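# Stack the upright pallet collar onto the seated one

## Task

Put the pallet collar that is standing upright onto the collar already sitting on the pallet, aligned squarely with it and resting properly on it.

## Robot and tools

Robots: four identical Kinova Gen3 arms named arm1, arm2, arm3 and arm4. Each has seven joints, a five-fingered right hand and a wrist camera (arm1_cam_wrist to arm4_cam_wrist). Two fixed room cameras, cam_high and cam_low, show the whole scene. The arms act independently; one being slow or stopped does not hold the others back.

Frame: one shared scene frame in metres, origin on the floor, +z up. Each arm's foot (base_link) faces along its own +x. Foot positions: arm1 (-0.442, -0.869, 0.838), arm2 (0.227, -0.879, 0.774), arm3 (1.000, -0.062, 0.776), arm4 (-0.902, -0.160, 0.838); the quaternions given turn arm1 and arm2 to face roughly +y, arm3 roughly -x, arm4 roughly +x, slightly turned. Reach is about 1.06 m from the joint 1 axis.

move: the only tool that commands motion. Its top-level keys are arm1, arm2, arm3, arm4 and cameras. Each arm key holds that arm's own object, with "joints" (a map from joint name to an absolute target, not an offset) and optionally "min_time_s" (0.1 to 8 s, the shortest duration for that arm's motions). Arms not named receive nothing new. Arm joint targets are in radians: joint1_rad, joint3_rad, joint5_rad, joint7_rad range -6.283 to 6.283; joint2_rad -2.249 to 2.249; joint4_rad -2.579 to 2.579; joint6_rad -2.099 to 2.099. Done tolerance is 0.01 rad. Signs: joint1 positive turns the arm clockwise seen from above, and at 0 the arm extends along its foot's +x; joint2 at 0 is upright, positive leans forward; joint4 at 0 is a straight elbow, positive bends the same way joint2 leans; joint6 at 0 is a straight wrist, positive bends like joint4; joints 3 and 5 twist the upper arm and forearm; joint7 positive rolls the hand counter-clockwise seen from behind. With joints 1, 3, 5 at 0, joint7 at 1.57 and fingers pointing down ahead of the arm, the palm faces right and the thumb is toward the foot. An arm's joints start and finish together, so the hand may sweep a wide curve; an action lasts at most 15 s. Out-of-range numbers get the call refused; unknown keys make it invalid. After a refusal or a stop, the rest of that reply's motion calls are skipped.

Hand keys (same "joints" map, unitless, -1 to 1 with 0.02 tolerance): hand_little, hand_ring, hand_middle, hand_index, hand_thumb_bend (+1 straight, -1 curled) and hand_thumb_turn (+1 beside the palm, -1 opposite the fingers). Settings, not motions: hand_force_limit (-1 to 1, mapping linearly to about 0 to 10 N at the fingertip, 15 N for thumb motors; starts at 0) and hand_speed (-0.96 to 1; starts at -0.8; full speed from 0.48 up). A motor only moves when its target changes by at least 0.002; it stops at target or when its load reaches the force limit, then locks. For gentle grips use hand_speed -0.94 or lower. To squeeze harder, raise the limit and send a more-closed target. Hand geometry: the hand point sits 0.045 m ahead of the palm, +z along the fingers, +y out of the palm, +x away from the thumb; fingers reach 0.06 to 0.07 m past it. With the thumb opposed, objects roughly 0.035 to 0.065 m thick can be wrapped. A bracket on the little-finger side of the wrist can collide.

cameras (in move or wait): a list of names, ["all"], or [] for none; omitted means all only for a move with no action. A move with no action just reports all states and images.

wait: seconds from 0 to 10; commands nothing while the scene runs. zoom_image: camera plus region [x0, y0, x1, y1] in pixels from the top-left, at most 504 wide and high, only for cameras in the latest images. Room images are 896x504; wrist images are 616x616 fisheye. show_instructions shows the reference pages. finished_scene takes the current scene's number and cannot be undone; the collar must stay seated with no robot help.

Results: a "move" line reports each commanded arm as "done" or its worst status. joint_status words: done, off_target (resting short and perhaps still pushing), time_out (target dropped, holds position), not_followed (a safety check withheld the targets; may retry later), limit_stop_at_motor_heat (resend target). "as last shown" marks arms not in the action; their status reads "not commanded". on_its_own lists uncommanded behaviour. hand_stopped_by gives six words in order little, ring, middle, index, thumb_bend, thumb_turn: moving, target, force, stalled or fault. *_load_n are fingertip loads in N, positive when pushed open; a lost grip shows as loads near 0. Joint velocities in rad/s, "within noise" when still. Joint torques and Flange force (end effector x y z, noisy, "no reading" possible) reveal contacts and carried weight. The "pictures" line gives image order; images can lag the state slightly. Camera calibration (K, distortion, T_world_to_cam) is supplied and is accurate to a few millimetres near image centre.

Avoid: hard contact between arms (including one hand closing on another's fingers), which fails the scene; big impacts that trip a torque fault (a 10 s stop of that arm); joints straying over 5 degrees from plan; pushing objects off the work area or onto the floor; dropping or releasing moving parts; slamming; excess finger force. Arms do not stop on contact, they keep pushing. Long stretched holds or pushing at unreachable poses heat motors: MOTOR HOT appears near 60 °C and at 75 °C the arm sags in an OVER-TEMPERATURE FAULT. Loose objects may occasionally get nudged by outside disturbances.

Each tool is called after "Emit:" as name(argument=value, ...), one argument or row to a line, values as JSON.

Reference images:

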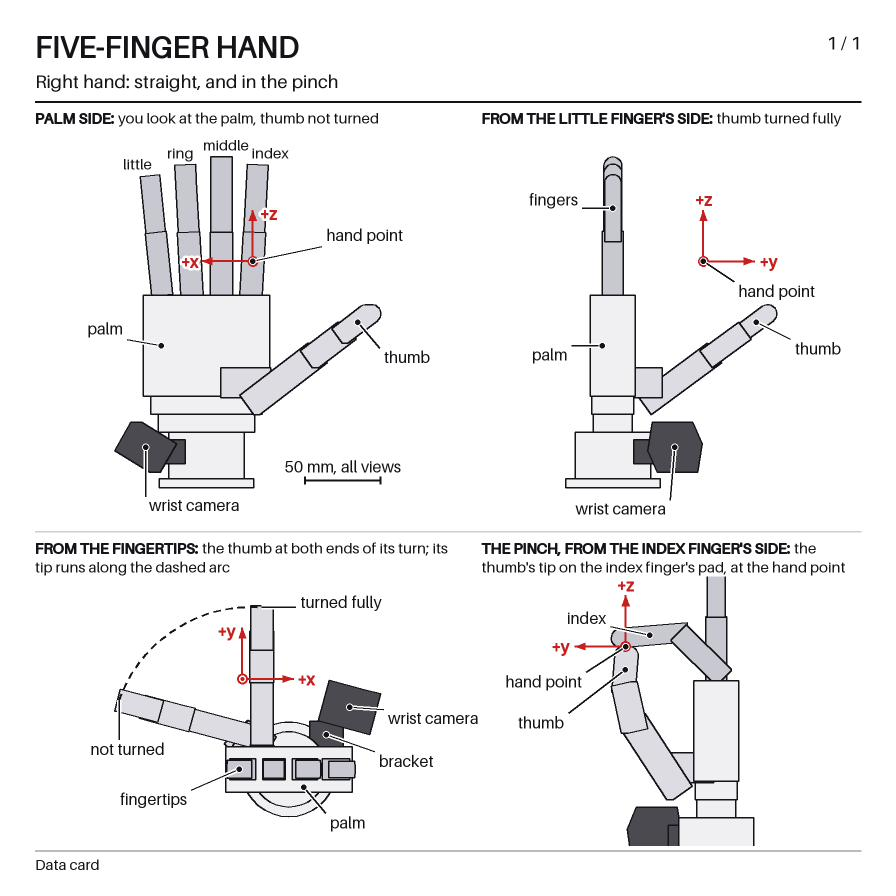

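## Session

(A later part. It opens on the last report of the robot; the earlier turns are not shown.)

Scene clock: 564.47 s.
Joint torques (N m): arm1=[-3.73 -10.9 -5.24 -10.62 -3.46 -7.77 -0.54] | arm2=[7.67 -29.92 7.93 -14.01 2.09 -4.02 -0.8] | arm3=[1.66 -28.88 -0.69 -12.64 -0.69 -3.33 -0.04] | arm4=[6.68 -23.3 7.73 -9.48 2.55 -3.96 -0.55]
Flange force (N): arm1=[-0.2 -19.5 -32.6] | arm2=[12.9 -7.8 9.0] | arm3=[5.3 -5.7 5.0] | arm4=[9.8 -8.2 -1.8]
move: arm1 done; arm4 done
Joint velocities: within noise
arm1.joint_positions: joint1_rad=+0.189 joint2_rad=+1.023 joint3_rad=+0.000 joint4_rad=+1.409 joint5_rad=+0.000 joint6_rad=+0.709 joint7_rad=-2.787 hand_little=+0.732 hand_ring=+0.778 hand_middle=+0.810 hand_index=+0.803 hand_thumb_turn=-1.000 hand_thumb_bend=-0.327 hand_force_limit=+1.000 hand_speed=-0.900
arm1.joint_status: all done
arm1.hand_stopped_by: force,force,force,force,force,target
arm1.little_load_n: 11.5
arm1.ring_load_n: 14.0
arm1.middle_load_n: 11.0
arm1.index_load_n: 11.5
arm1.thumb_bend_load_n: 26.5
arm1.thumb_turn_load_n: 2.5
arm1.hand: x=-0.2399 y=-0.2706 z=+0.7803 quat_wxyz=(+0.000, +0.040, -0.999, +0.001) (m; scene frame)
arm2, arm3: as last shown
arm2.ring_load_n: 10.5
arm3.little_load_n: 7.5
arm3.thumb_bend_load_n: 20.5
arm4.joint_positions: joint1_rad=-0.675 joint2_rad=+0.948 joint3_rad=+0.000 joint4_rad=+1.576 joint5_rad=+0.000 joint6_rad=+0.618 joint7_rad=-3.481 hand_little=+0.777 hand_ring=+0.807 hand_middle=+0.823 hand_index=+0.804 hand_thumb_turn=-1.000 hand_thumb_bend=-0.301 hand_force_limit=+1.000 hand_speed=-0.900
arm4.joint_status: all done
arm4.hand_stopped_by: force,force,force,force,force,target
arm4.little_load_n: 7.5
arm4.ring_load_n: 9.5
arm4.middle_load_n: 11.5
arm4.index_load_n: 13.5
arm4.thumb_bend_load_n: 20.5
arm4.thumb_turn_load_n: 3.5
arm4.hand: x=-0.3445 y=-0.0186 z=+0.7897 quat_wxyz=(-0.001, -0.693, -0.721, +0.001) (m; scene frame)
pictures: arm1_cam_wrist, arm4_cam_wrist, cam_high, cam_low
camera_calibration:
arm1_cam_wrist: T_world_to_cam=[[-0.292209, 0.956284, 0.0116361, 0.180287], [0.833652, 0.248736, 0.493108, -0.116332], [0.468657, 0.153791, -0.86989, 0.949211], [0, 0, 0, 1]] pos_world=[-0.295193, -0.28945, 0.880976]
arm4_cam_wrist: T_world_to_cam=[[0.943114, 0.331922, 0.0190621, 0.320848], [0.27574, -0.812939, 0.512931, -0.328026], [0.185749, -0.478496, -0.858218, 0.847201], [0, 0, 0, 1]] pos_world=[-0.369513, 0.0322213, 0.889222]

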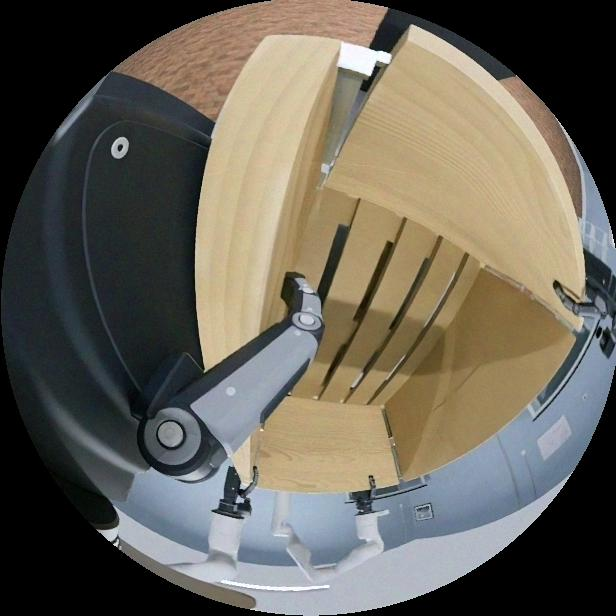

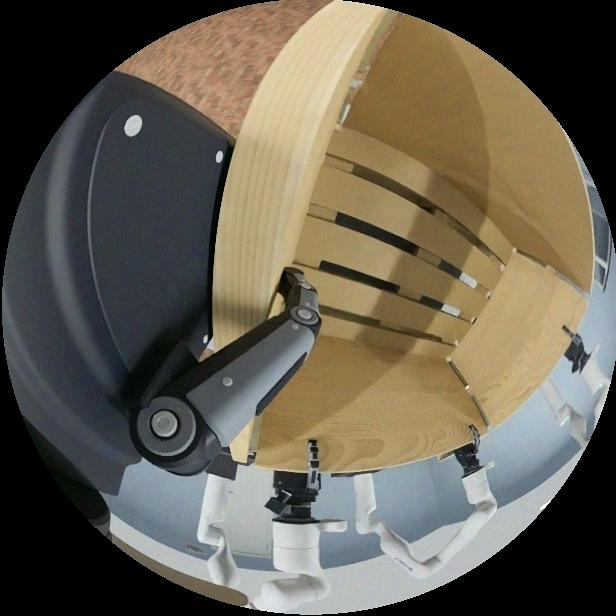

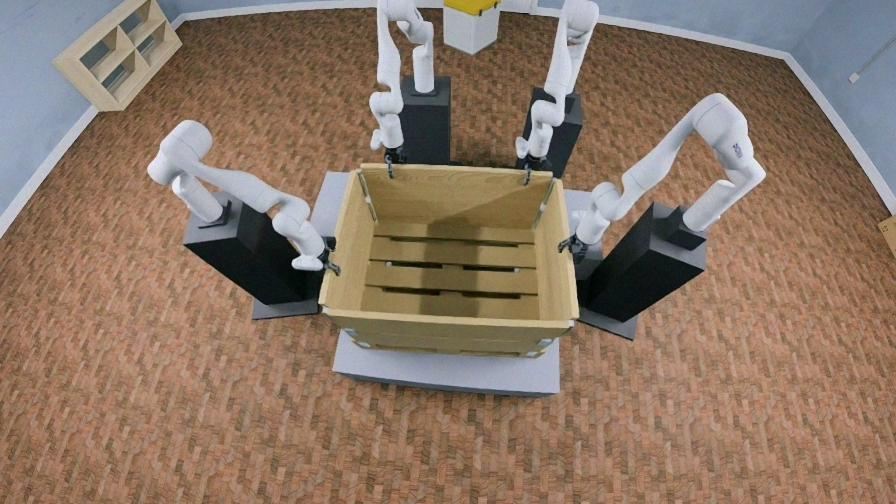

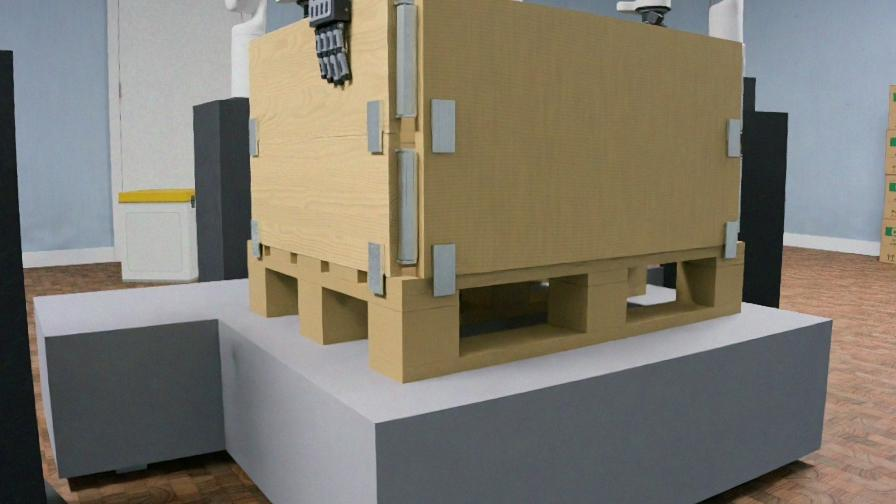

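Emit:
move(
  arm1={"joints":{"joint2_rad":1.0212,"joint4_rad":1.4093,"joint6_rad":0.7111},"min_time_s":1},
)

Emit:
move(
  arm1={"joints":{"hand_speed":-0.4,"hand_thumb_bend":0.3}},
  arm2={"joints":{"hand_speed":-0.4,"hand_thumb_bend":0.3}},
  arm3={"joints":{"hand_speed":-0.4,"hand_thumb_bend":0.3}},
  arm4={"joints":{"hand_speed":-0.4,"hand_thumb_bend":0.3}},
  cameras=["cam_low","cam_high"],
)

Scene clock: 566.40 s.
Joint torques (N m): arm1=[-4.39 -24.29 -5.78 -10.85 -3.78 -4.17 -0.43] | arm2=[7.05 -29.24 7.42 -14.5 1.94 -4.52 -0.78] | arm3=[1.69 -28.87 -0.67 -12.78 -0.6 -3.42 -0.07] | arm4=[5.5 -22.5 6.24 -9.63 2.11 -4.24 -0.48]
Flange force (N): arm1=[-5.0 -10.5 -2.1] | arm2=[12.1 -9.9 7.1] | arm3=[5.5 -6.1 4.9] | arm4=[7.6 -8.5 -3.9]
move: arm1 done
Joint velocities: within noise
arm1.joint_positions: joint1_rad=+0.189 joint2_rad=+1.021 joint3_rad=+0.000 joint4_rad=+1.409 joint5_rad=+0.000 joint6_rad=+0.711 joint7_rad=-2.787 hand_little=+0.732 hand_ring=+0.778 hand_middle=+0.810 hand_index=+0.803 hand_thumb_turn=-1.000 hand_thumb_bend=-0.327 hand_force_limit=+1.000 hand_speed=-0.900
arm1.joint_status: all done
arm1.hand_stopped_by: force,force,force,force,force,target
arm1.little_load_n: 11.0
arm1.ring_load_n: 13.5
arm1.middle_load_n: 10.5
arm1.index_load_n: 11.5
arm1.thumb_bend_load_n: 27.5
arm1.thumb_turn_load_n: 3.0
arm1.hand: x=-0.2399 y=-0.2706 z=+0.7815 quat_wxyz=(+0.000, +0.040, -0.999, +0.001) (m; scene frame)
arm2, arm3, arm4: as last shown
arm2.ring_load_n: 11.0
arm2.thumb_turn_load_n: 0.5
arm3.middle_load_n: 7.0
arm3.index_load_n: 8.0
arm3.hand: x=+0.3599 y=+0.1609 z=+0.7872 quat_wxyz=(-0.001, +0.726, -0.688, +0.003) (m; scene frame)
arm4.little_load_n: 7.0
arm4.ring_load_n: 9.0
arm4.middle_load_n: 11.0
arm4.thumb_turn_load_n: 3.0
pictures: none

Scene clock: 567.63 s.
Joint torques (N m): arm1=[-4.27 -25.42 -4.14 -11.13 -2.2 -3.1 0.1] | arm2=[1.42 -26.66 2.85 -12.97 0.94 -3.04 -0.05] | arm3=[0.19 -28.13 -1.58 -12.06 -0.63 -2.6 0.22] | arm4=[5.3 -26.6 5.84 -10.14 2.11 -3.22 -0.2]
Flange force (N): arm1=[-3.0 -12.3 1.8] | arm2=[3.6 -12.3 5.3] | arm3=[3.7 -7.1 5.1] | arm4=[8.0 -7.6 5.9]
move: arm1 done; arm2 done; arm3 done; arm4 done
Joint velocities: within noise
arm1.joint_positions: joint1_rad=+0.189 joint2_rad=+1.021 joint3_rad=+0.000 joint4_rad=+1.409 joint5_rad=+0.000 joint6_rad=+0.711 joint7_rad=-2.787 hand_little=+0.731 hand_ring=+0.777 hand_middle=+0.809 hand_index=+0.803 hand_thumb_turn=-1.000 hand_thumb_bend=+0.300 hand_force_limit=+1.000 hand_speed=-0.400
arm1.joint_status: all done
arm1.hand_stopped_by: force,force,force,force,target,target
arm1.little_load_n: 3.0
arm1.ring_load_n: 5.0
arm1.middle_load_n: 2.5
arm1.index_load_n: 3.0
arm1.thumb_bend_load_n: -0.5
arm1.thumb_turn_load_n: 0.0
arm1.hand: x=-0.2399 y=-0.2706 z=+0.7815 quat_wxyz=(+0.000, +0.040, -0.999, +0.001) (m; scene frame)
arm2.joint_positions: joint1_rad=+0.051 joint2_rad=+0.915 joint3_rad=+0.000 joint4_rad=+1.409 joint5_rad=+0.000 joint6_rad=+0.817 joint7_rad=-3.061 hand_little=+0.723 hand_ring=+0.770 hand_middle=+0.801 hand_index=+0.788 hand_thumb_turn=-1.000 hand_thumb_bend=+0.300 hand_force_limit=+1.000 hand_speed=-0.400
arm2.joint_status: all done
arm2.hand_stopped_by: force,force,force,force,target,target
arm2.little_load_n: 2.0
arm2.ring_load_n: 3.5
arm2.middle_load_n: 1.5
arm2.index_load_n: 3.0
arm2.thumb_bend_load_n: 0.0
arm2.thumb_turn_load_n: 0.0
arm2.hand: x=+0.2874 y=-0.2543 z=+0.7847 quat_wxyz=(-0.005, +0.032, -0.999, -0.005) (m; scene frame)
arm3.joint_positions: joint1_rad=+0.512 joint2_rad=+0.988 joint3_rad=+0.000 joint4_rad=+1.189 joint5_rad=+0.000 joint6_rad=+0.965 joint7_rad=+3.480 hand_little=+0.781 hand_ring=+0.816 hand_middle=+0.835 hand_index=+0.824 hand_thumb_turn=-1.000 hand_thumb_bend=+0.300 hand_force_limit=+1.000 hand_speed=-0.400
arm3.joint_status: all done
arm3.hand_stopped_by: force,force,force,force,target,target
arm3.little_load_n: 3.0
arm3.ring_load_n: 3.0
arm3.middle_load_n: 3.0
arm3.index_load_n: 4.0
arm3.thumb_bend_load_n: 0.0
arm3.thumb_turn_load_n: 0.0
arm3.hand: x=+0.3599 y=+0.1609 z=+0.7872 quat_wxyz=(-0.001, +0.725, -0.688, +0.003) (m; scene frame)
arm4.joint_positions: joint1_rad=-0.675 joint2_rad=+0.948 joint3_rad=+0.000 joint4_rad=+1.576 joint5_rad=+0.000 joint6_rad=+0.618 joint7_rad=-3.481 hand_little=+0.776 hand_ring=+0.806 hand_middle=+0.822 hand_index=+0.804 hand_thumb_turn=-1.000 hand_thumb_bend=+0.300 hand_force_limit=+1.000 hand_speed=-0.400
arm4.joint_status: all done
arm4.hand_stopped_by: force,force,force,force,target,target
arm4.little_load_n: 2.0
arm4.ring_load_n: 4.0
arm4.middle_load_n: 5.0
arm4.index_load_n: 7.5
arm4.thumb_bend_load_n: -0.5
arm4.thumb_turn_load_n: 0.0
arm4.hand: x=-0.3445 y=-0.0186 z=+0.7897 quat_wxyz=(-0.001, -0.693, -0.721, +0.001) (m; scene frame)
pictures: cam_high, cam_low

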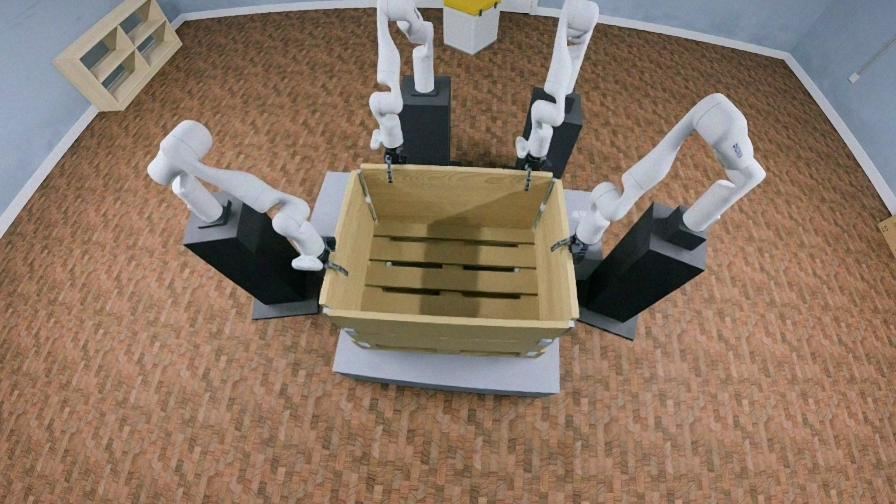

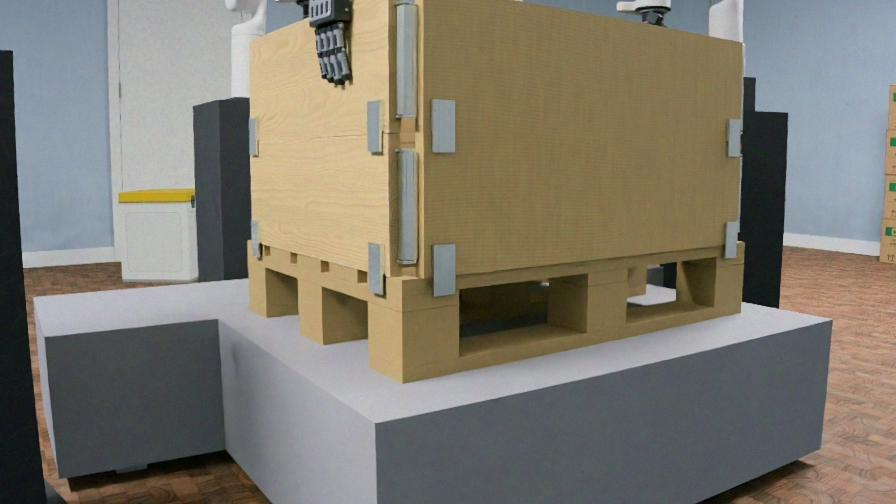

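Emit:
move(
  arm1={"joints":{"hand_thumb_bend":1,"hand_index":1,"hand_middle":1,"hand_ring":1,"hand_little":1}},
  arm2={"joints":{"hand_thumb_bend":1,"hand_index":1,"hand_middle":1,"hand_ring":1,"hand_little":1}},
  arm3={"joints":{"hand_thumb_bend":1,"hand_index":1,"hand_middle":1,"hand_ring":1,"hand_little":1}},
  arm4={"joints":{"hand_thumb_bend":1,"hand_index":1,"hand_middle":1,"hand_ring":1,"hand_little":1}},
  cameras=["cam_low","cam_high"],
)

Emit:
zoom_image(
  camera="cam_low",
  region=[240, 90, 440, 180],
)

Emit:
zoom_image(
  camera="cam_low",
  region=[560, 90, 760, 180],
)

Scene clock: 570.63 s.
Joint torques (N m): arm1=[0.9 -20.42 1.33 -5.29 -0.02 0.29 -0.04] | arm2=[0.26 -21.89 1.5 -7.51 0.32 0.07 0] | arm3=[1.87 -22.73 -0.06 -6.58 0.06 0.15 0.22] | arm4=[0.85 -21.75 0.11 -3.75 0.05 -0.06 -0.19]
Flange force (N): arm1=[2.3 -1.8 -0.8] | arm2=[0.7 -5.3 1.8] | arm3=[3.4 1.3 0.0] | arm4=[3.1 5.3 2.9]
move: arm1 done; arm2 done; arm3 done; arm4 done
Joint velocities: within noise
arm1.joint_positions: joint1_rad=+0.189 joint2_rad=+1.021 joint3_rad=+0.000 joint4_rad=+1.409 joint5_rad=+0.000 joint6_rad=+0.711 joint7_rad=-2.787 hand_little=+1.000 hand_ring=+1.000 hand_middle=+1.000 hand_index=+1.000 hand_thumb_turn=-1.000 hand_thumb_bend=+1.000 hand_force_limit=+1.000 hand_speed=-0.400
arm1.joint_status: all done
arm1.hand_stopped_by: target,target,target,target,target,target
arm1.little_load_n: 0.0
arm1.ring_load_n: 0.0
arm1.middle_load_n: 0.0
arm1.index_load_n: 0.0
arm1.thumb_bend_load_n: 0.0
arm1.thumb_turn_load_n: 0.0
arm1.hand: x=-0.2399 y=-0.2706 z=+0.7815 quat_wxyz=(+0.000, +0.040, -0.999, +0.001) (m; scene frame)
arm2.joint_positions: joint1_rad=+0.051 joint2_rad=+0.915 joint3_rad=+0.000 joint4_rad=+1.409 joint5_rad=+0.000 joint6_rad=+0.817 joint7_rad=-3.061 hand_little=+1.000 hand_ring=+1.000 hand_middle=+1.000 hand_index=+1.000 hand_thumb_turn=-1.000 hand_thumb_bend=+1.000 hand_force_limit=+1.000 hand_speed=-0.400
arm2.joint_status: all done
arm2.hand_stopped_by: target,target,target,target,target,target
arm2.little_load_n: 0.0
arm2.ring_load_n: 0.0
arm2.middle_load_n: 0.0
arm2.index_load_n: 0.0
arm2.thumb_bend_load_n: 0.0
arm2.thumb_turn_load_n: 0.0
arm2.hand: x=+0.2874 y=-0.2543 z=+0.7847 quat_wxyz=(-0.005, +0.032, -0.999, -0.005) (m; scene frame)
arm3.joint_positions: joint1_rad=+0.512 joint2_rad=+0.988 joint3_rad=+0.000 joint4_rad=+1.189 joint5_rad=+0.000 joint6_rad=+0.965 joint7_rad=+3.480 hand_little=+1.000 hand_ring=+1.000 hand_middle=+1.000 hand_index=+1.000 hand_thumb_turn=-1.000 hand_thumb_bend=+1.000 hand_force_limit=+1.000 hand_speed=-0.400
arm3.joint_status: all done
arm3.hand_stopped_by: target,target,target,target,target,target
arm3.little_load_n: 0.0
arm3.ring_load_n: 0.0
arm3.middle_load_n: 0.0
arm3.index_load_n: 0.0
arm3.thumb_bend_load_n: 0.0
arm3.thumb_turn_load_n: 0.0
arm3.hand: x=+0.3599 y=+0.1609 z=+0.7872 quat_wxyz=(-0.001, +0.726, -0.688, +0.003) (m; scene frame)
arm4.joint_positions: joint1_rad=-0.675 joint2_rad=+0.948 joint3_rad=+0.000 joint4_rad=+1.576 joint5_rad=+0.000 joint6_rad=+0.618 joint7_rad=-3.481 hand_little=+1.000 hand_ring=+1.000 hand_middle=+1.000 hand_index=+1.000 hand_thumb_turn=-1.000 hand_thumb_bend=+1.000 hand_force_limit=+1.000 hand_speed=-0.400
arm4.joint_status: all done
arm4.hand_stopped_by: target,target,target,target,target,target
arm4.little_load_n: 0.0
arm4.ring_load_n: 0.0
arm4.middle_load_n: 0.0
arm4.index_load_n: 0.0
arm4.thumb_bend_load_n: 0.0
arm4.thumb_turn_load_n: 0.0
arm4.hand: x=-0.3445 y=-0.0186 z=+0.7897 quat_wxyz=(-0.001, -0.693, -0.721, +0.001) (m; scene frame)
pictures: cam_high, cam_low

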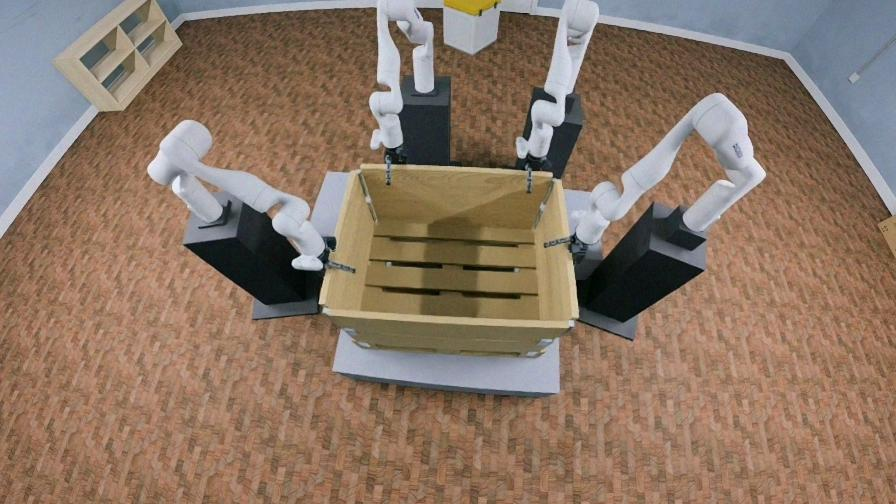

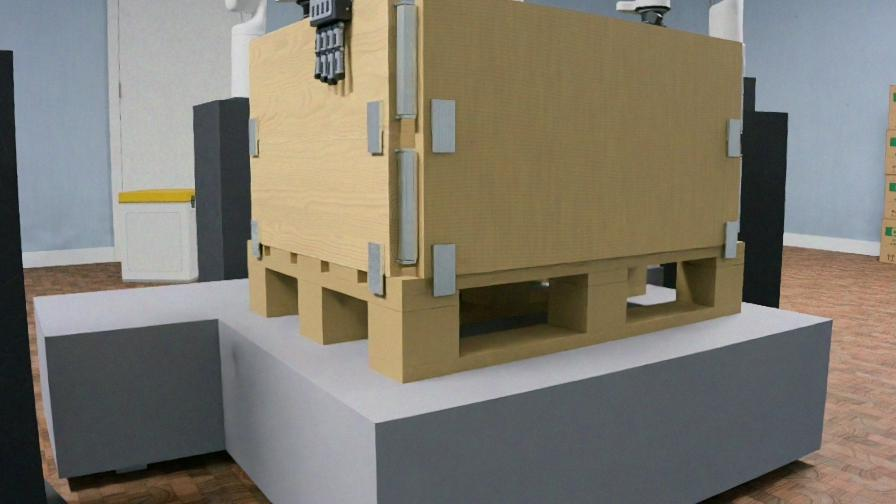

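Scaled by 2.520 from the camera's 896x504 image, which has a finer 1280x720 frame.

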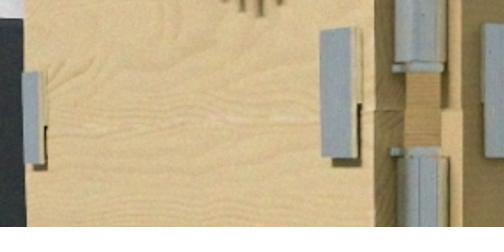

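Scaled by 2.520 from the camera's 896x504 image, which has a finer 1280x720 frame.

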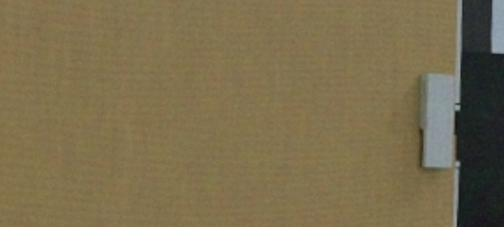

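Emit:
move(
  arm1={"joints":{"joint1_rad":0.1948,"joint2_rad":0.9881,"joint4_rad":1.4494,"joint6_rad":0.7041,"joint7_rad":-2.7810},"min_time_s":1.5},
  arm2={"joints":{"joint1_rad":0.0523,"joint2_rad":0.8812,"joint4_rad":1.4478,"joint6_rad":0.8126,"joint7_rad":-3.0600},"min_time_s":1.5},
  arm3={"joints":{"joint1_rad":0.5175,"joint2_rad":0.9538,"joint4_rad":1.2294,"joint6_rad":0.9584,"joint7_rad":3.4854},"min_time_s":1.5},
  arm4={"joints":{"joint1_rad":-0.6813,"joint2_rad":0.9156,"joint4_rad":1.6136,"joint6_rad":0.6124,"joint7_rad":-3.4876},"min_time_s":1.5},
  cameras=["cam_low"],
)

Emit:
move(
  arm1={"joints":{"joint2_rad":0.8840,"joint4_rad":1.4394,"joint6_rad":0.8183},"min_time_s":1.5},
  arm2={"joints":{"joint2_rad":0.7891,"joint4_rad":1.4105,"joint6_rad":0.9421},"min_time_s":1.5},
  arm3={"joints":{"joint2_rad":0.8740,"joint4_rad":1.1844,"joint6_rad":1.0832},"min_time_s":1.5},
  arm4={"joints":{"joint2_rad":0.8041,"joint4_rad":1.6004,"joint6_rad":0.7371},"min_time_s":1.5},
  cameras=["cam_low","cam_high"],
)

Scene clock: 577.17 s.
Joint torques (N m): arm1=[0.87 -20.04 1.37 -5.26 -0.05 0.3 -0.02] | arm2=[0.28 -21.5 1.46 -7.49 0.35 0.09 0.01] | arm3=[2 -22.45 -0.01 -6.61 0.13 0.16 0.25] | arm4=[0.79 -21.33 0.07 -3.76 0.04 -0.06 -0.18]
Flange force (N): arm1=[2.3 -1.8 -0.8] | arm2=[0.8 -5.1 2.0] | arm3=[3.7 1.3 0.2] | arm4=[2.9 5.1 2.8]
move: arm1 done; arm2 done; arm3 done; arm4 done
Joint velocities: within noise
arm1.joint_positions: joint1_rad=+0.195 joint2_rad=+0.988 joint3_rad=+0.000 joint4_rad=+1.449 joint5_rad=+0.000 joint6_rad=+0.704 joint7_rad=-2.781 hand_little=+1.000 hand_ring=+1.000 hand_middle=+1.000 hand_index=+1.000 hand_thumb_turn=-1.000 hand_thumb_bend=+1.000 hand_force_limit=+1.000 hand_speed=-0.400
arm1.joint_status: all done
arm1.hand_stopped_by: target,target,target,target,target,target
arm1.little_load_n: 0.0
arm1.ring_load_n: 0.0
arm1.middle_load_n: 0.0
arm1.index_load_n: 0.0
arm1.thumb_bend_load_n: 0.5
arm1.thumb_turn_load_n: 0.5
arm1.hand: x=-0.2390 y=-0.2805 z=+0.7919 quat_wxyz=(+0.000, +0.040, -0.999, +0.001) (m; scene frame)
arm2.joint_positions: joint1_rad=+0.052 joint2_rad=+0.881 joint3_rad=+0.000 joint4_rad=+1.448 joint5_rad=+0.000 joint6_rad=+0.813 joint7_rad=-3.060 hand_little=+1.000 hand_ring=+1.000 hand_middle=+1.000 hand_index=+1.000 hand_thumb_turn=-1.000 hand_thumb_bend=+1.000 hand_force_limit=+1.000 hand_speed=-0.400
arm2.joint_status: all done
arm2.hand_stopped_by: target,target,target,target,target,target
arm2.little_load_n: 0.0
arm2.ring_load_n: -0.5
arm2.middle_load_n: 0.0
arm2.index_load_n: 0.0
arm2.thumb_bend_load_n: 0.0
arm2.thumb_turn_load_n: 0.0
arm2.hand: x=+0.2879 y=-0.2643 z=+0.7946 quat_wxyz=(-0.005, +0.032, -0.999, -0.005) (m; scene frame)
arm3.joint_positions: joint1_rad=+0.518 joint2_rad=+0.954 joint3_rad=+0.000 joint4_rad=+1.229 joint5_rad=+0.000 joint6_rad=+0.958 joint7_rad=+3.485 hand_little=+1.000 hand_ring=+1.000 hand_middle=+1.000 hand_index=+1.000 hand_thumb_turn=-1.000 hand_thumb_bend=+1.000 hand_force_limit=+1.000 hand_speed=-0.400
arm3.joint_status: all done
arm3.hand_stopped_by: target,target,target,target,target,target
arm3.little_load_n: 0.0
arm3.ring_load_n: 0.0
arm3.middle_load_n: 0.0
arm3.index_load_n: 0.0
arm3.thumb_bend_load_n: 0.0
arm3.thumb_turn_load_n: 0.0
arm3.hand: x=+0.3698 y=+0.1614 z=+0.7972 quat_wxyz=(-0.001, +0.726, -0.688, +0.003) (m; scene frame)
arm4.joint_positions: joint1_rad=-0.681 joint2_rad=+0.916 joint3_rad=+0.000 joint4_rad=+1.614 joint5_rad=+0.000 joint6_rad=+0.612 joint7_rad=-3.488 hand_little=+1.000 hand_ring=+1.000 hand_middle=+1.000 hand_index=+1.000 hand_thumb_turn=-1.000 hand_thumb_bend=+1.000 hand_force_limit=+1.000 hand_speed=-0.400
arm4.joint_status: all done
arm4.hand_stopped_by: target,target,target,target,target,target
arm4.little_load_n: -0.5
arm4.ring_load_n: 0.0
arm4.middle_load_n: 0.0
arm4.index_load_n: 0.0
arm4.thumb_bend_load_n: 0.0
arm4.thumb_turn_load_n: 0.0
arm4.hand: x=-0.3544 y=-0.0189 z=+0.7997 quat_wxyz=(-0.001, -0.693, -0.721, +0.001) (m; scene frame)
pictures: cam_low

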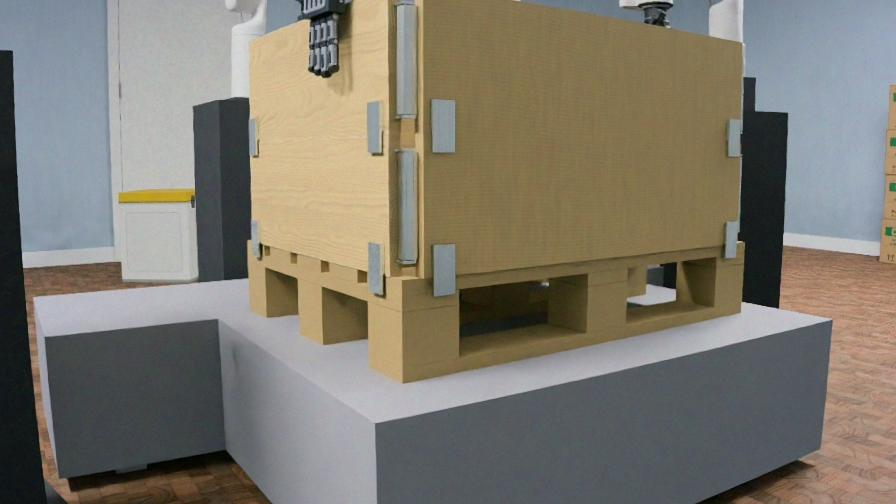

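Scene clock: 578.97 s.
Joint torques (N m): arm1=[0.87 -19.56 1.31 -5.88 -0.02 0.29 -0.01] | arm2=[0.28 -20.91 1.46 -8.19 0.31 0.12 -0.02] | arm3=[1.87 -22.11 -0.02 -7.03 0.17 0.17 0.19] | arm4=[0.84 -20.8 0.01 -4.54 0.06 -0.03 -0.2]
Flange force (N): arm1=[2.3 -1.7 -0.5] | arm2=[0.8 -5.3 2.5] | arm3=[3.1 1.8 0.2] | arm4=[3.1 5.5 2.2]
move: arm1 done; arm2 done; arm3 done; arm4 done
Joint velocities: within noise
arm1.joint_positions: joint1_rad=+0.195 joint2_rad=+0.884 joint3_rad=+0.000 joint4_rad=+1.439 joint5_rad=+0.000 joint6_rad=+0.818 joint7_rad=-2.781 hand_little=+1.000 hand_ring=+1.000 hand_middle=+1.000 hand_index=+1.000 hand_thumb_turn=-1.000 hand_thumb_bend=+1.000 hand_force_limit=+1.000 hand_speed=-0.400
arm1.joint_status: all done
arm1.hand_stopped_by: target,target,target,target,target,target
arm1.little_load_n: 0.0
arm1.ring_load_n: 0.0
arm1.middle_load_n: 0.0
arm1.index_load_n: 0.0
arm1.thumb_bend_load_n: 0.0
arm1.thumb_turn_load_n: 0.0
arm1.hand: x=-0.2391 y=-0.2804 z=+0.8518 quat_wxyz=(+0.000, +0.040, -0.999, +0.001) (m; scene frame)
arm2.joint_positions: joint1_rad=+0.052 joint2_rad=+0.789 joint3_rad=+0.000 joint4_rad=+1.410 joint5_rad=+0.000 joint6_rad=+0.942 joint7_rad=-3.060 hand_little=+1.000 hand_ring=+1.000 hand_middle=+1.000 hand_index=+1.000 hand_thumb_turn=-1.000 hand_thumb_bend=+1.000 hand_force_limit=+1.000 hand_speed=-0.400
arm2.joint_status: all done
arm2.hand_stopped_by: target,target,target,target,target,target
arm2.little_load_n: 0.0
arm2.ring_load_n: 0.0
arm2.middle_load_n: 0.0
arm2.index_load_n: 0.0
arm2.thumb_bend_load_n: 0.0
arm2.thumb_turn_load_n: 0.0
arm2.hand: x=+0.2874 y=-0.2649 z=+0.8545 quat_wxyz=(-0.005, +0.032, -0.999, -0.005) (m; scene frame)
arm3.joint_positions: joint1_rad=+0.518 joint2_rad=+0.874 joint3_rad=+0.000 joint4_rad=+1.184 joint5_rad=+0.000 joint6_rad=+1.083 joint7_rad=+3.485 hand_little=+1.000 hand_ring=+1.000 hand_middle=+1.000 hand_index=+1.000 hand_thumb_turn=-1.000 hand_thumb_bend=+1.000 hand_force_limit=+1.000 hand_speed=-0.400
arm3.joint_status: all done
arm3.hand_stopped_by: target,target,target,target,target,target
arm3.little_load_n: 0.0
arm3.ring_load_n: 0.0
arm3.middle_load_n: 0.0
arm3.index_load_n: 0.0
arm3.thumb_bend_load_n: 0.0
arm3.thumb_turn_load_n: 0.0
arm3.hand: x=+0.3695 y=+0.1615 z=+0.8572 quat_wxyz=(-0.001, +0.726, -0.688, +0.003) (m; scene frame)
arm4.joint_positions: joint1_rad=-0.681 joint2_rad=+0.804 joint3_rad=+0.000 joint4_rad=+1.600 joint5_rad=+0.000 joint6_rad=+0.737 joint7_rad=-3.488 hand_little=+1.000 hand_ring=+1.000 hand_middle=+1.000 hand_index=+1.000 hand_thumb_turn=-1.000 hand_thumb_bend=+1.000 hand_force_limit=+1.000 hand_speed=-0.400
arm4.joint_status: all done
arm4.hand_stopped_by: target,target,target,target,target,target
arm4.little_load_n: 0.0
arm4.ring_load_n: 0.0
arm4.middle_load_n: 0.5
arm4.index_load_n: 0.0
arm4.thumb_bend_load_n: 0.0
arm4.thumb_turn_load_n: 0.0
arm4.hand: x=-0.3545 y=-0.0188 z=+0.8597 quat_wxyz=(-0.001, -0.693, -0.721, +0.001) (m; scene frame)
pictures: cam_high, cam_low

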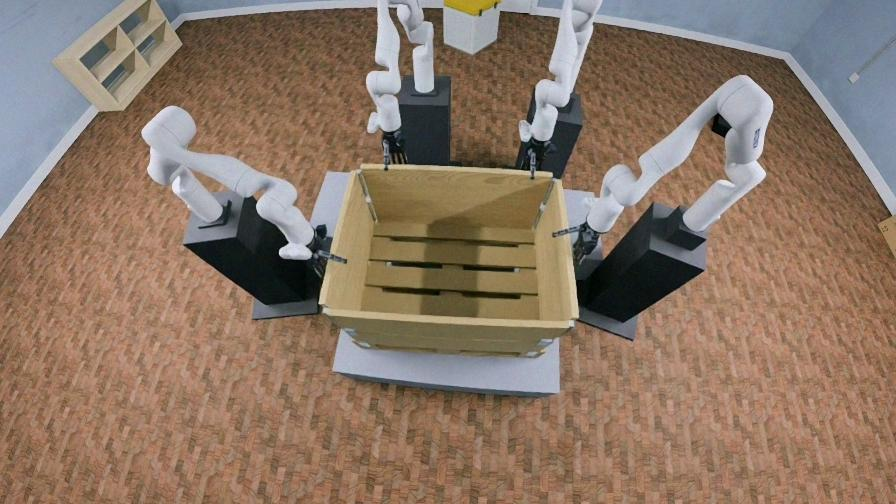

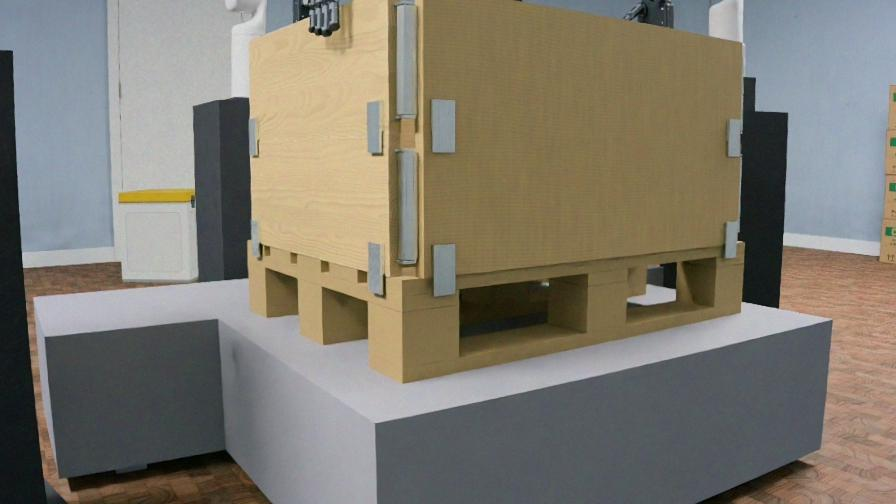

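Emit:
move(
  arm1={"joints":{"joint2_rad":0.7396,"joint4_rad":1.3611,"joint6_rad":1.0409},"min_time_s":1.5},
  arm2={"joints":{"joint2_rad":0.6707,"joint4_rad":1.2851,"joint6_rad":1.1858},"min_time_s":1.5},
  arm3={"joints":{"joint2_rad":0.7788,"joint4_rad":1.0385,"joint6_rad":1.3243},"min_time_s":1.5},
  arm4={"joints":{"joint2_rad":0.6483,"joint4_rad":1.5178,"joint6_rad":0.9756},"min_time_s":1.5},
  cameras=["cam_low","cam_high","arm1_cam_wrist","arm2_cam_wrist"],
)

Emit:
zoom_image(
  camera="cam_high",
  region=[310, 150, 590, 360],
)

Scene clock: 581.47 s.
Joint torques (N m): arm1=[0.84 -18.81 1.27 -6.94 -0.02 0.3 -0.01] | arm2=[0.24 -20.17 1.43 -9.1 0.36 0.07 -0.03] | arm3=[1.98 -21.6 -0.05 -7.84 0.14 0.18 0.26] | arm4=[0.76 -19.81 -0.06 -5.91 0.05 -0.04 -0.18]
Flange force (N): arm1=[2.3 -1.8 0.0] | arm2=[0.8 -4.9 3.3] | arm3=[3.4 1.6 0.2] | arm4=[2.8 5.7 0.9]
move: arm1 done; arm2 done; arm3 done; arm4 done
Joint velocities: within noise
arm1.joint_positions: joint1_rad=+0.195 joint2_rad=+0.740 joint3_rad=+0.000 joint4_rad=+1.361 joint5_rad=+0.000 joint6_rad=+1.041 joint7_rad=-2.781 hand_little=+1.000 hand_ring=+1.000 hand_middle=+1.000 hand_index=+1.000 hand_thumb_turn=-1.000 hand_thumb_bend=+1.000 hand_force_limit=+1.000 hand_speed=-0.400
arm1.joint_status: all done
arm1.hand_stopped_by: target,target,target,target,target,target
arm1.little_load_n: 0.0
arm1.ring_load_n: 0.0
arm1.middle_load_n: 0.0
arm1.index_load_n: 0.0
arm1.thumb_bend_load_n: 0.0
arm1.thumb_turn_load_n: 0.0
arm1.hand: x=-0.2391 y=-0.2803 z=+0.9519 quat_wxyz=(+0.000, +0.040, -0.999, +0.001) (m; scene frame)
arm2.joint_positions: joint1_rad=+0.052 joint2_rad=+0.671 joint3_rad=+0.000 joint4_rad=+1.285 joint5_rad=+0.000 joint6_rad=+1.186 joint7_rad=-3.060 hand_little=+1.000 hand_ring=+1.000 hand_middle=+1.000 hand_index=+1.000 hand_thumb_turn=-1.000 hand_thumb_bend=+1.000 hand_force_limit=+1.000 hand_speed=-0.400
arm2.joint_status: all done
arm2.hand_stopped_by: target,target,target,target,target,target
arm2.little_load_n: 0.0
arm2.ring_load_n: -0.5
arm2.middle_load_n: 0.0
arm2.index_load_n: 0.0
arm2.thumb_bend_load_n: 0.0
arm2.thumb_turn_load_n: 0.0
arm2.hand: x=+0.2865 y=-0.2659 z=+0.9546 quat_wxyz=(-0.005, +0.032, -0.999, -0.005) (m; scene frame)
arm3.joint_positions: joint1_rad=+0.518 joint2_rad=+0.779 joint3_rad=+0.000 joint4_rad=+1.039 joint5_rad=+0.000 joint6_rad=+1.324 joint7_rad=+3.485 hand_little=+1.000 hand_ring=+1.000 hand_middle=+1.000 hand_index=+1.000 hand_thumb_turn=-1.000 hand_thumb_bend=+1.000 hand_force_limit=+1.000 hand_speed=-0.400
arm3.joint_status: all done
arm3.hand_stopped_by: target,target,target,target,target,target
arm3.little_load_n: 0.0
arm3.ring_load_n: 0.0
arm3.middle_load_n: 0.0
arm3.index_load_n: 0.0
arm3.thumb_bend_load_n: 0.0
arm3.thumb_turn_load_n: 0.0
arm3.hand: x=+0.3690 y=+0.1618 z=+0.9572 quat_wxyz=(-0.001, +0.726, -0.688, +0.003) (m; scene frame)
arm4.joint_positions: joint1_rad=-0.681 joint2_rad=+0.648 joint3_rad=+0.000 joint4_rad=+1.518 joint5_rad=+0.000 joint6_rad=+0.976 joint7_rad=-3.488 hand_little=+1.000 hand_ring=+1.000 hand_middle=+1.000 hand_index=+1.000 hand_thumb_turn=-1.000 hand_thumb_bend=+1.000 hand_force_limit=+1.000 hand_speed=-0.400
arm4.joint_status: all done
arm4.hand_stopped_by: target,target,target,target,target,target
arm4.little_load_n: 0.0
arm4.ring_load_n: 0.0
arm4.middle_load_n: 0.0
arm4.index_load_n: 0.0
arm4.thumb_bend_load_n: 0.0
arm4.thumb_turn_load_n: 0.0
arm4.hand: x=-0.3545 y=-0.0186 z=+0.9596 quat_wxyz=(-0.001, -0.693, -0.721, +0.001) (m; scene frame)
pictures: arm1_cam_wrist, arm2_cam_wrist, cam_high, cam_low
camera_calibration:
arm1_cam_wrist: T_world_to_cam=[[-0.292138, 0.956306, 0.0115673, 0.187805], [0.833696, 0.248718, 0.493043, -0.199152], [0.468623, 0.15368, -0.869928, 1.09958], [0, 0, 0, 1]] pos_world=[-0.294392, -0.29905, 1.05258]
arm2_cam_wrist: T_world_to_cam=[[-0.287817, 0.957429, -0.0221437, 0.369808], [0.826725, 0.260064, 0.498891, -0.634439], [0.483412, 0.125283, -0.866382, 0.83279], [0, 0, 0, 1]] pos_world=[0.228363, -0.293404, 1.04622]

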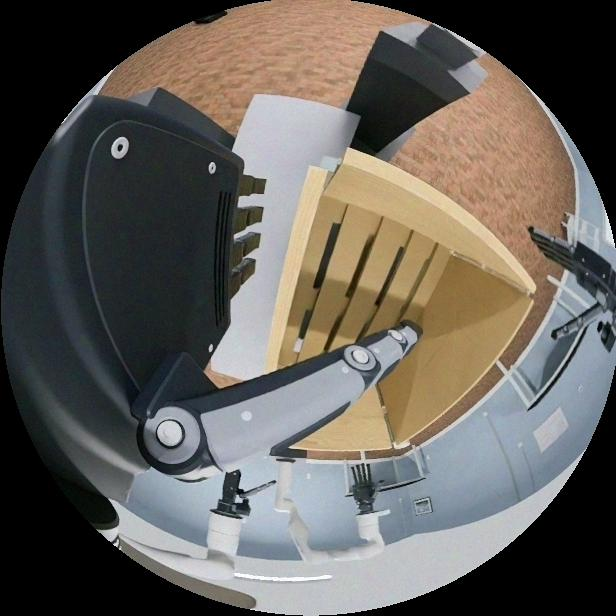

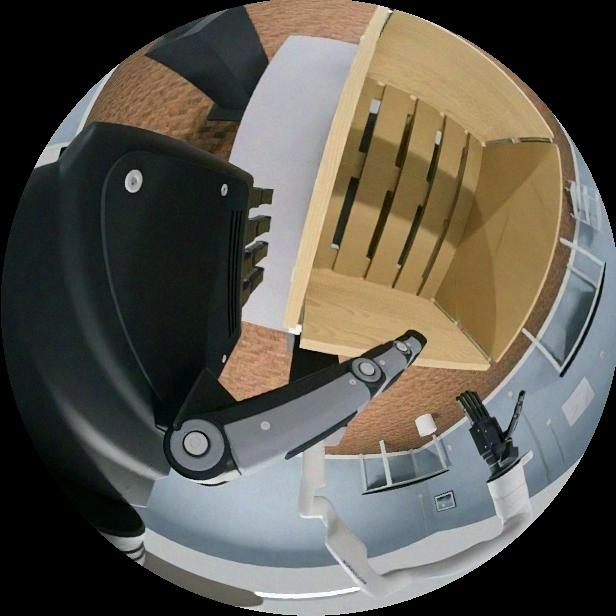

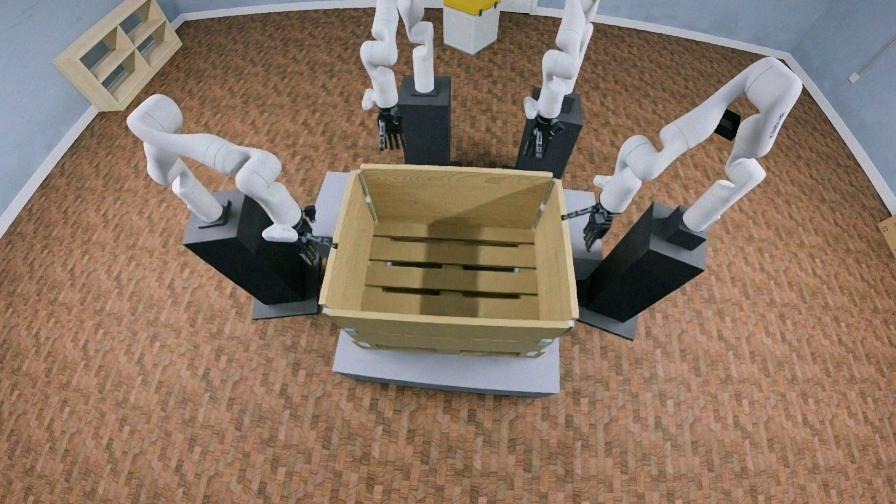

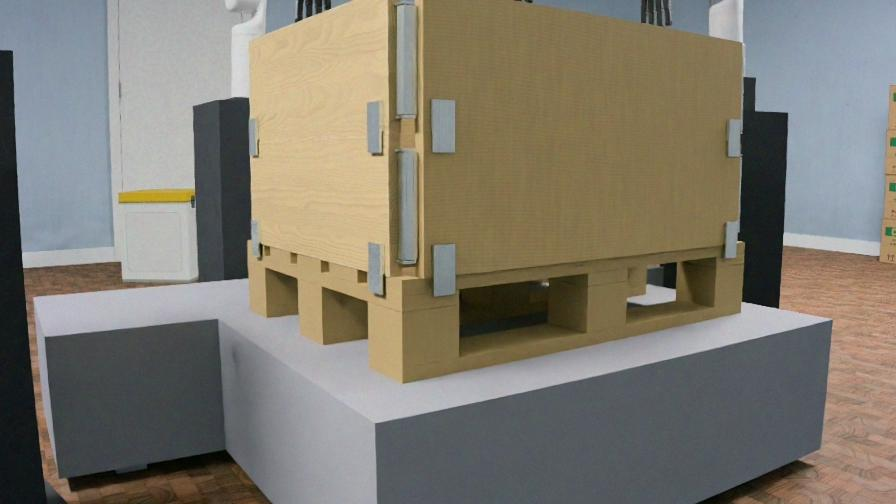

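Scaled by 1.800 from the camera's 896x504 image, which has a finer 1280x720 frame.

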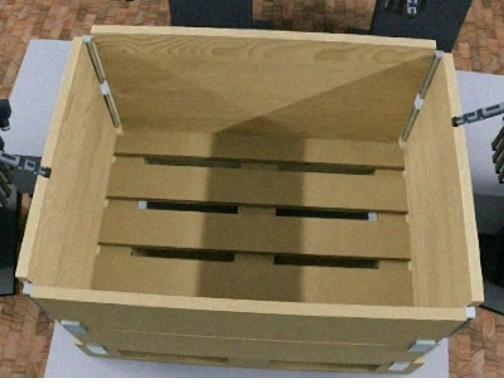

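Seated cleanly. Finishing scene 1.

Emit:
finished_scene(
  scene=1,
)

The scene is finished: the task was done.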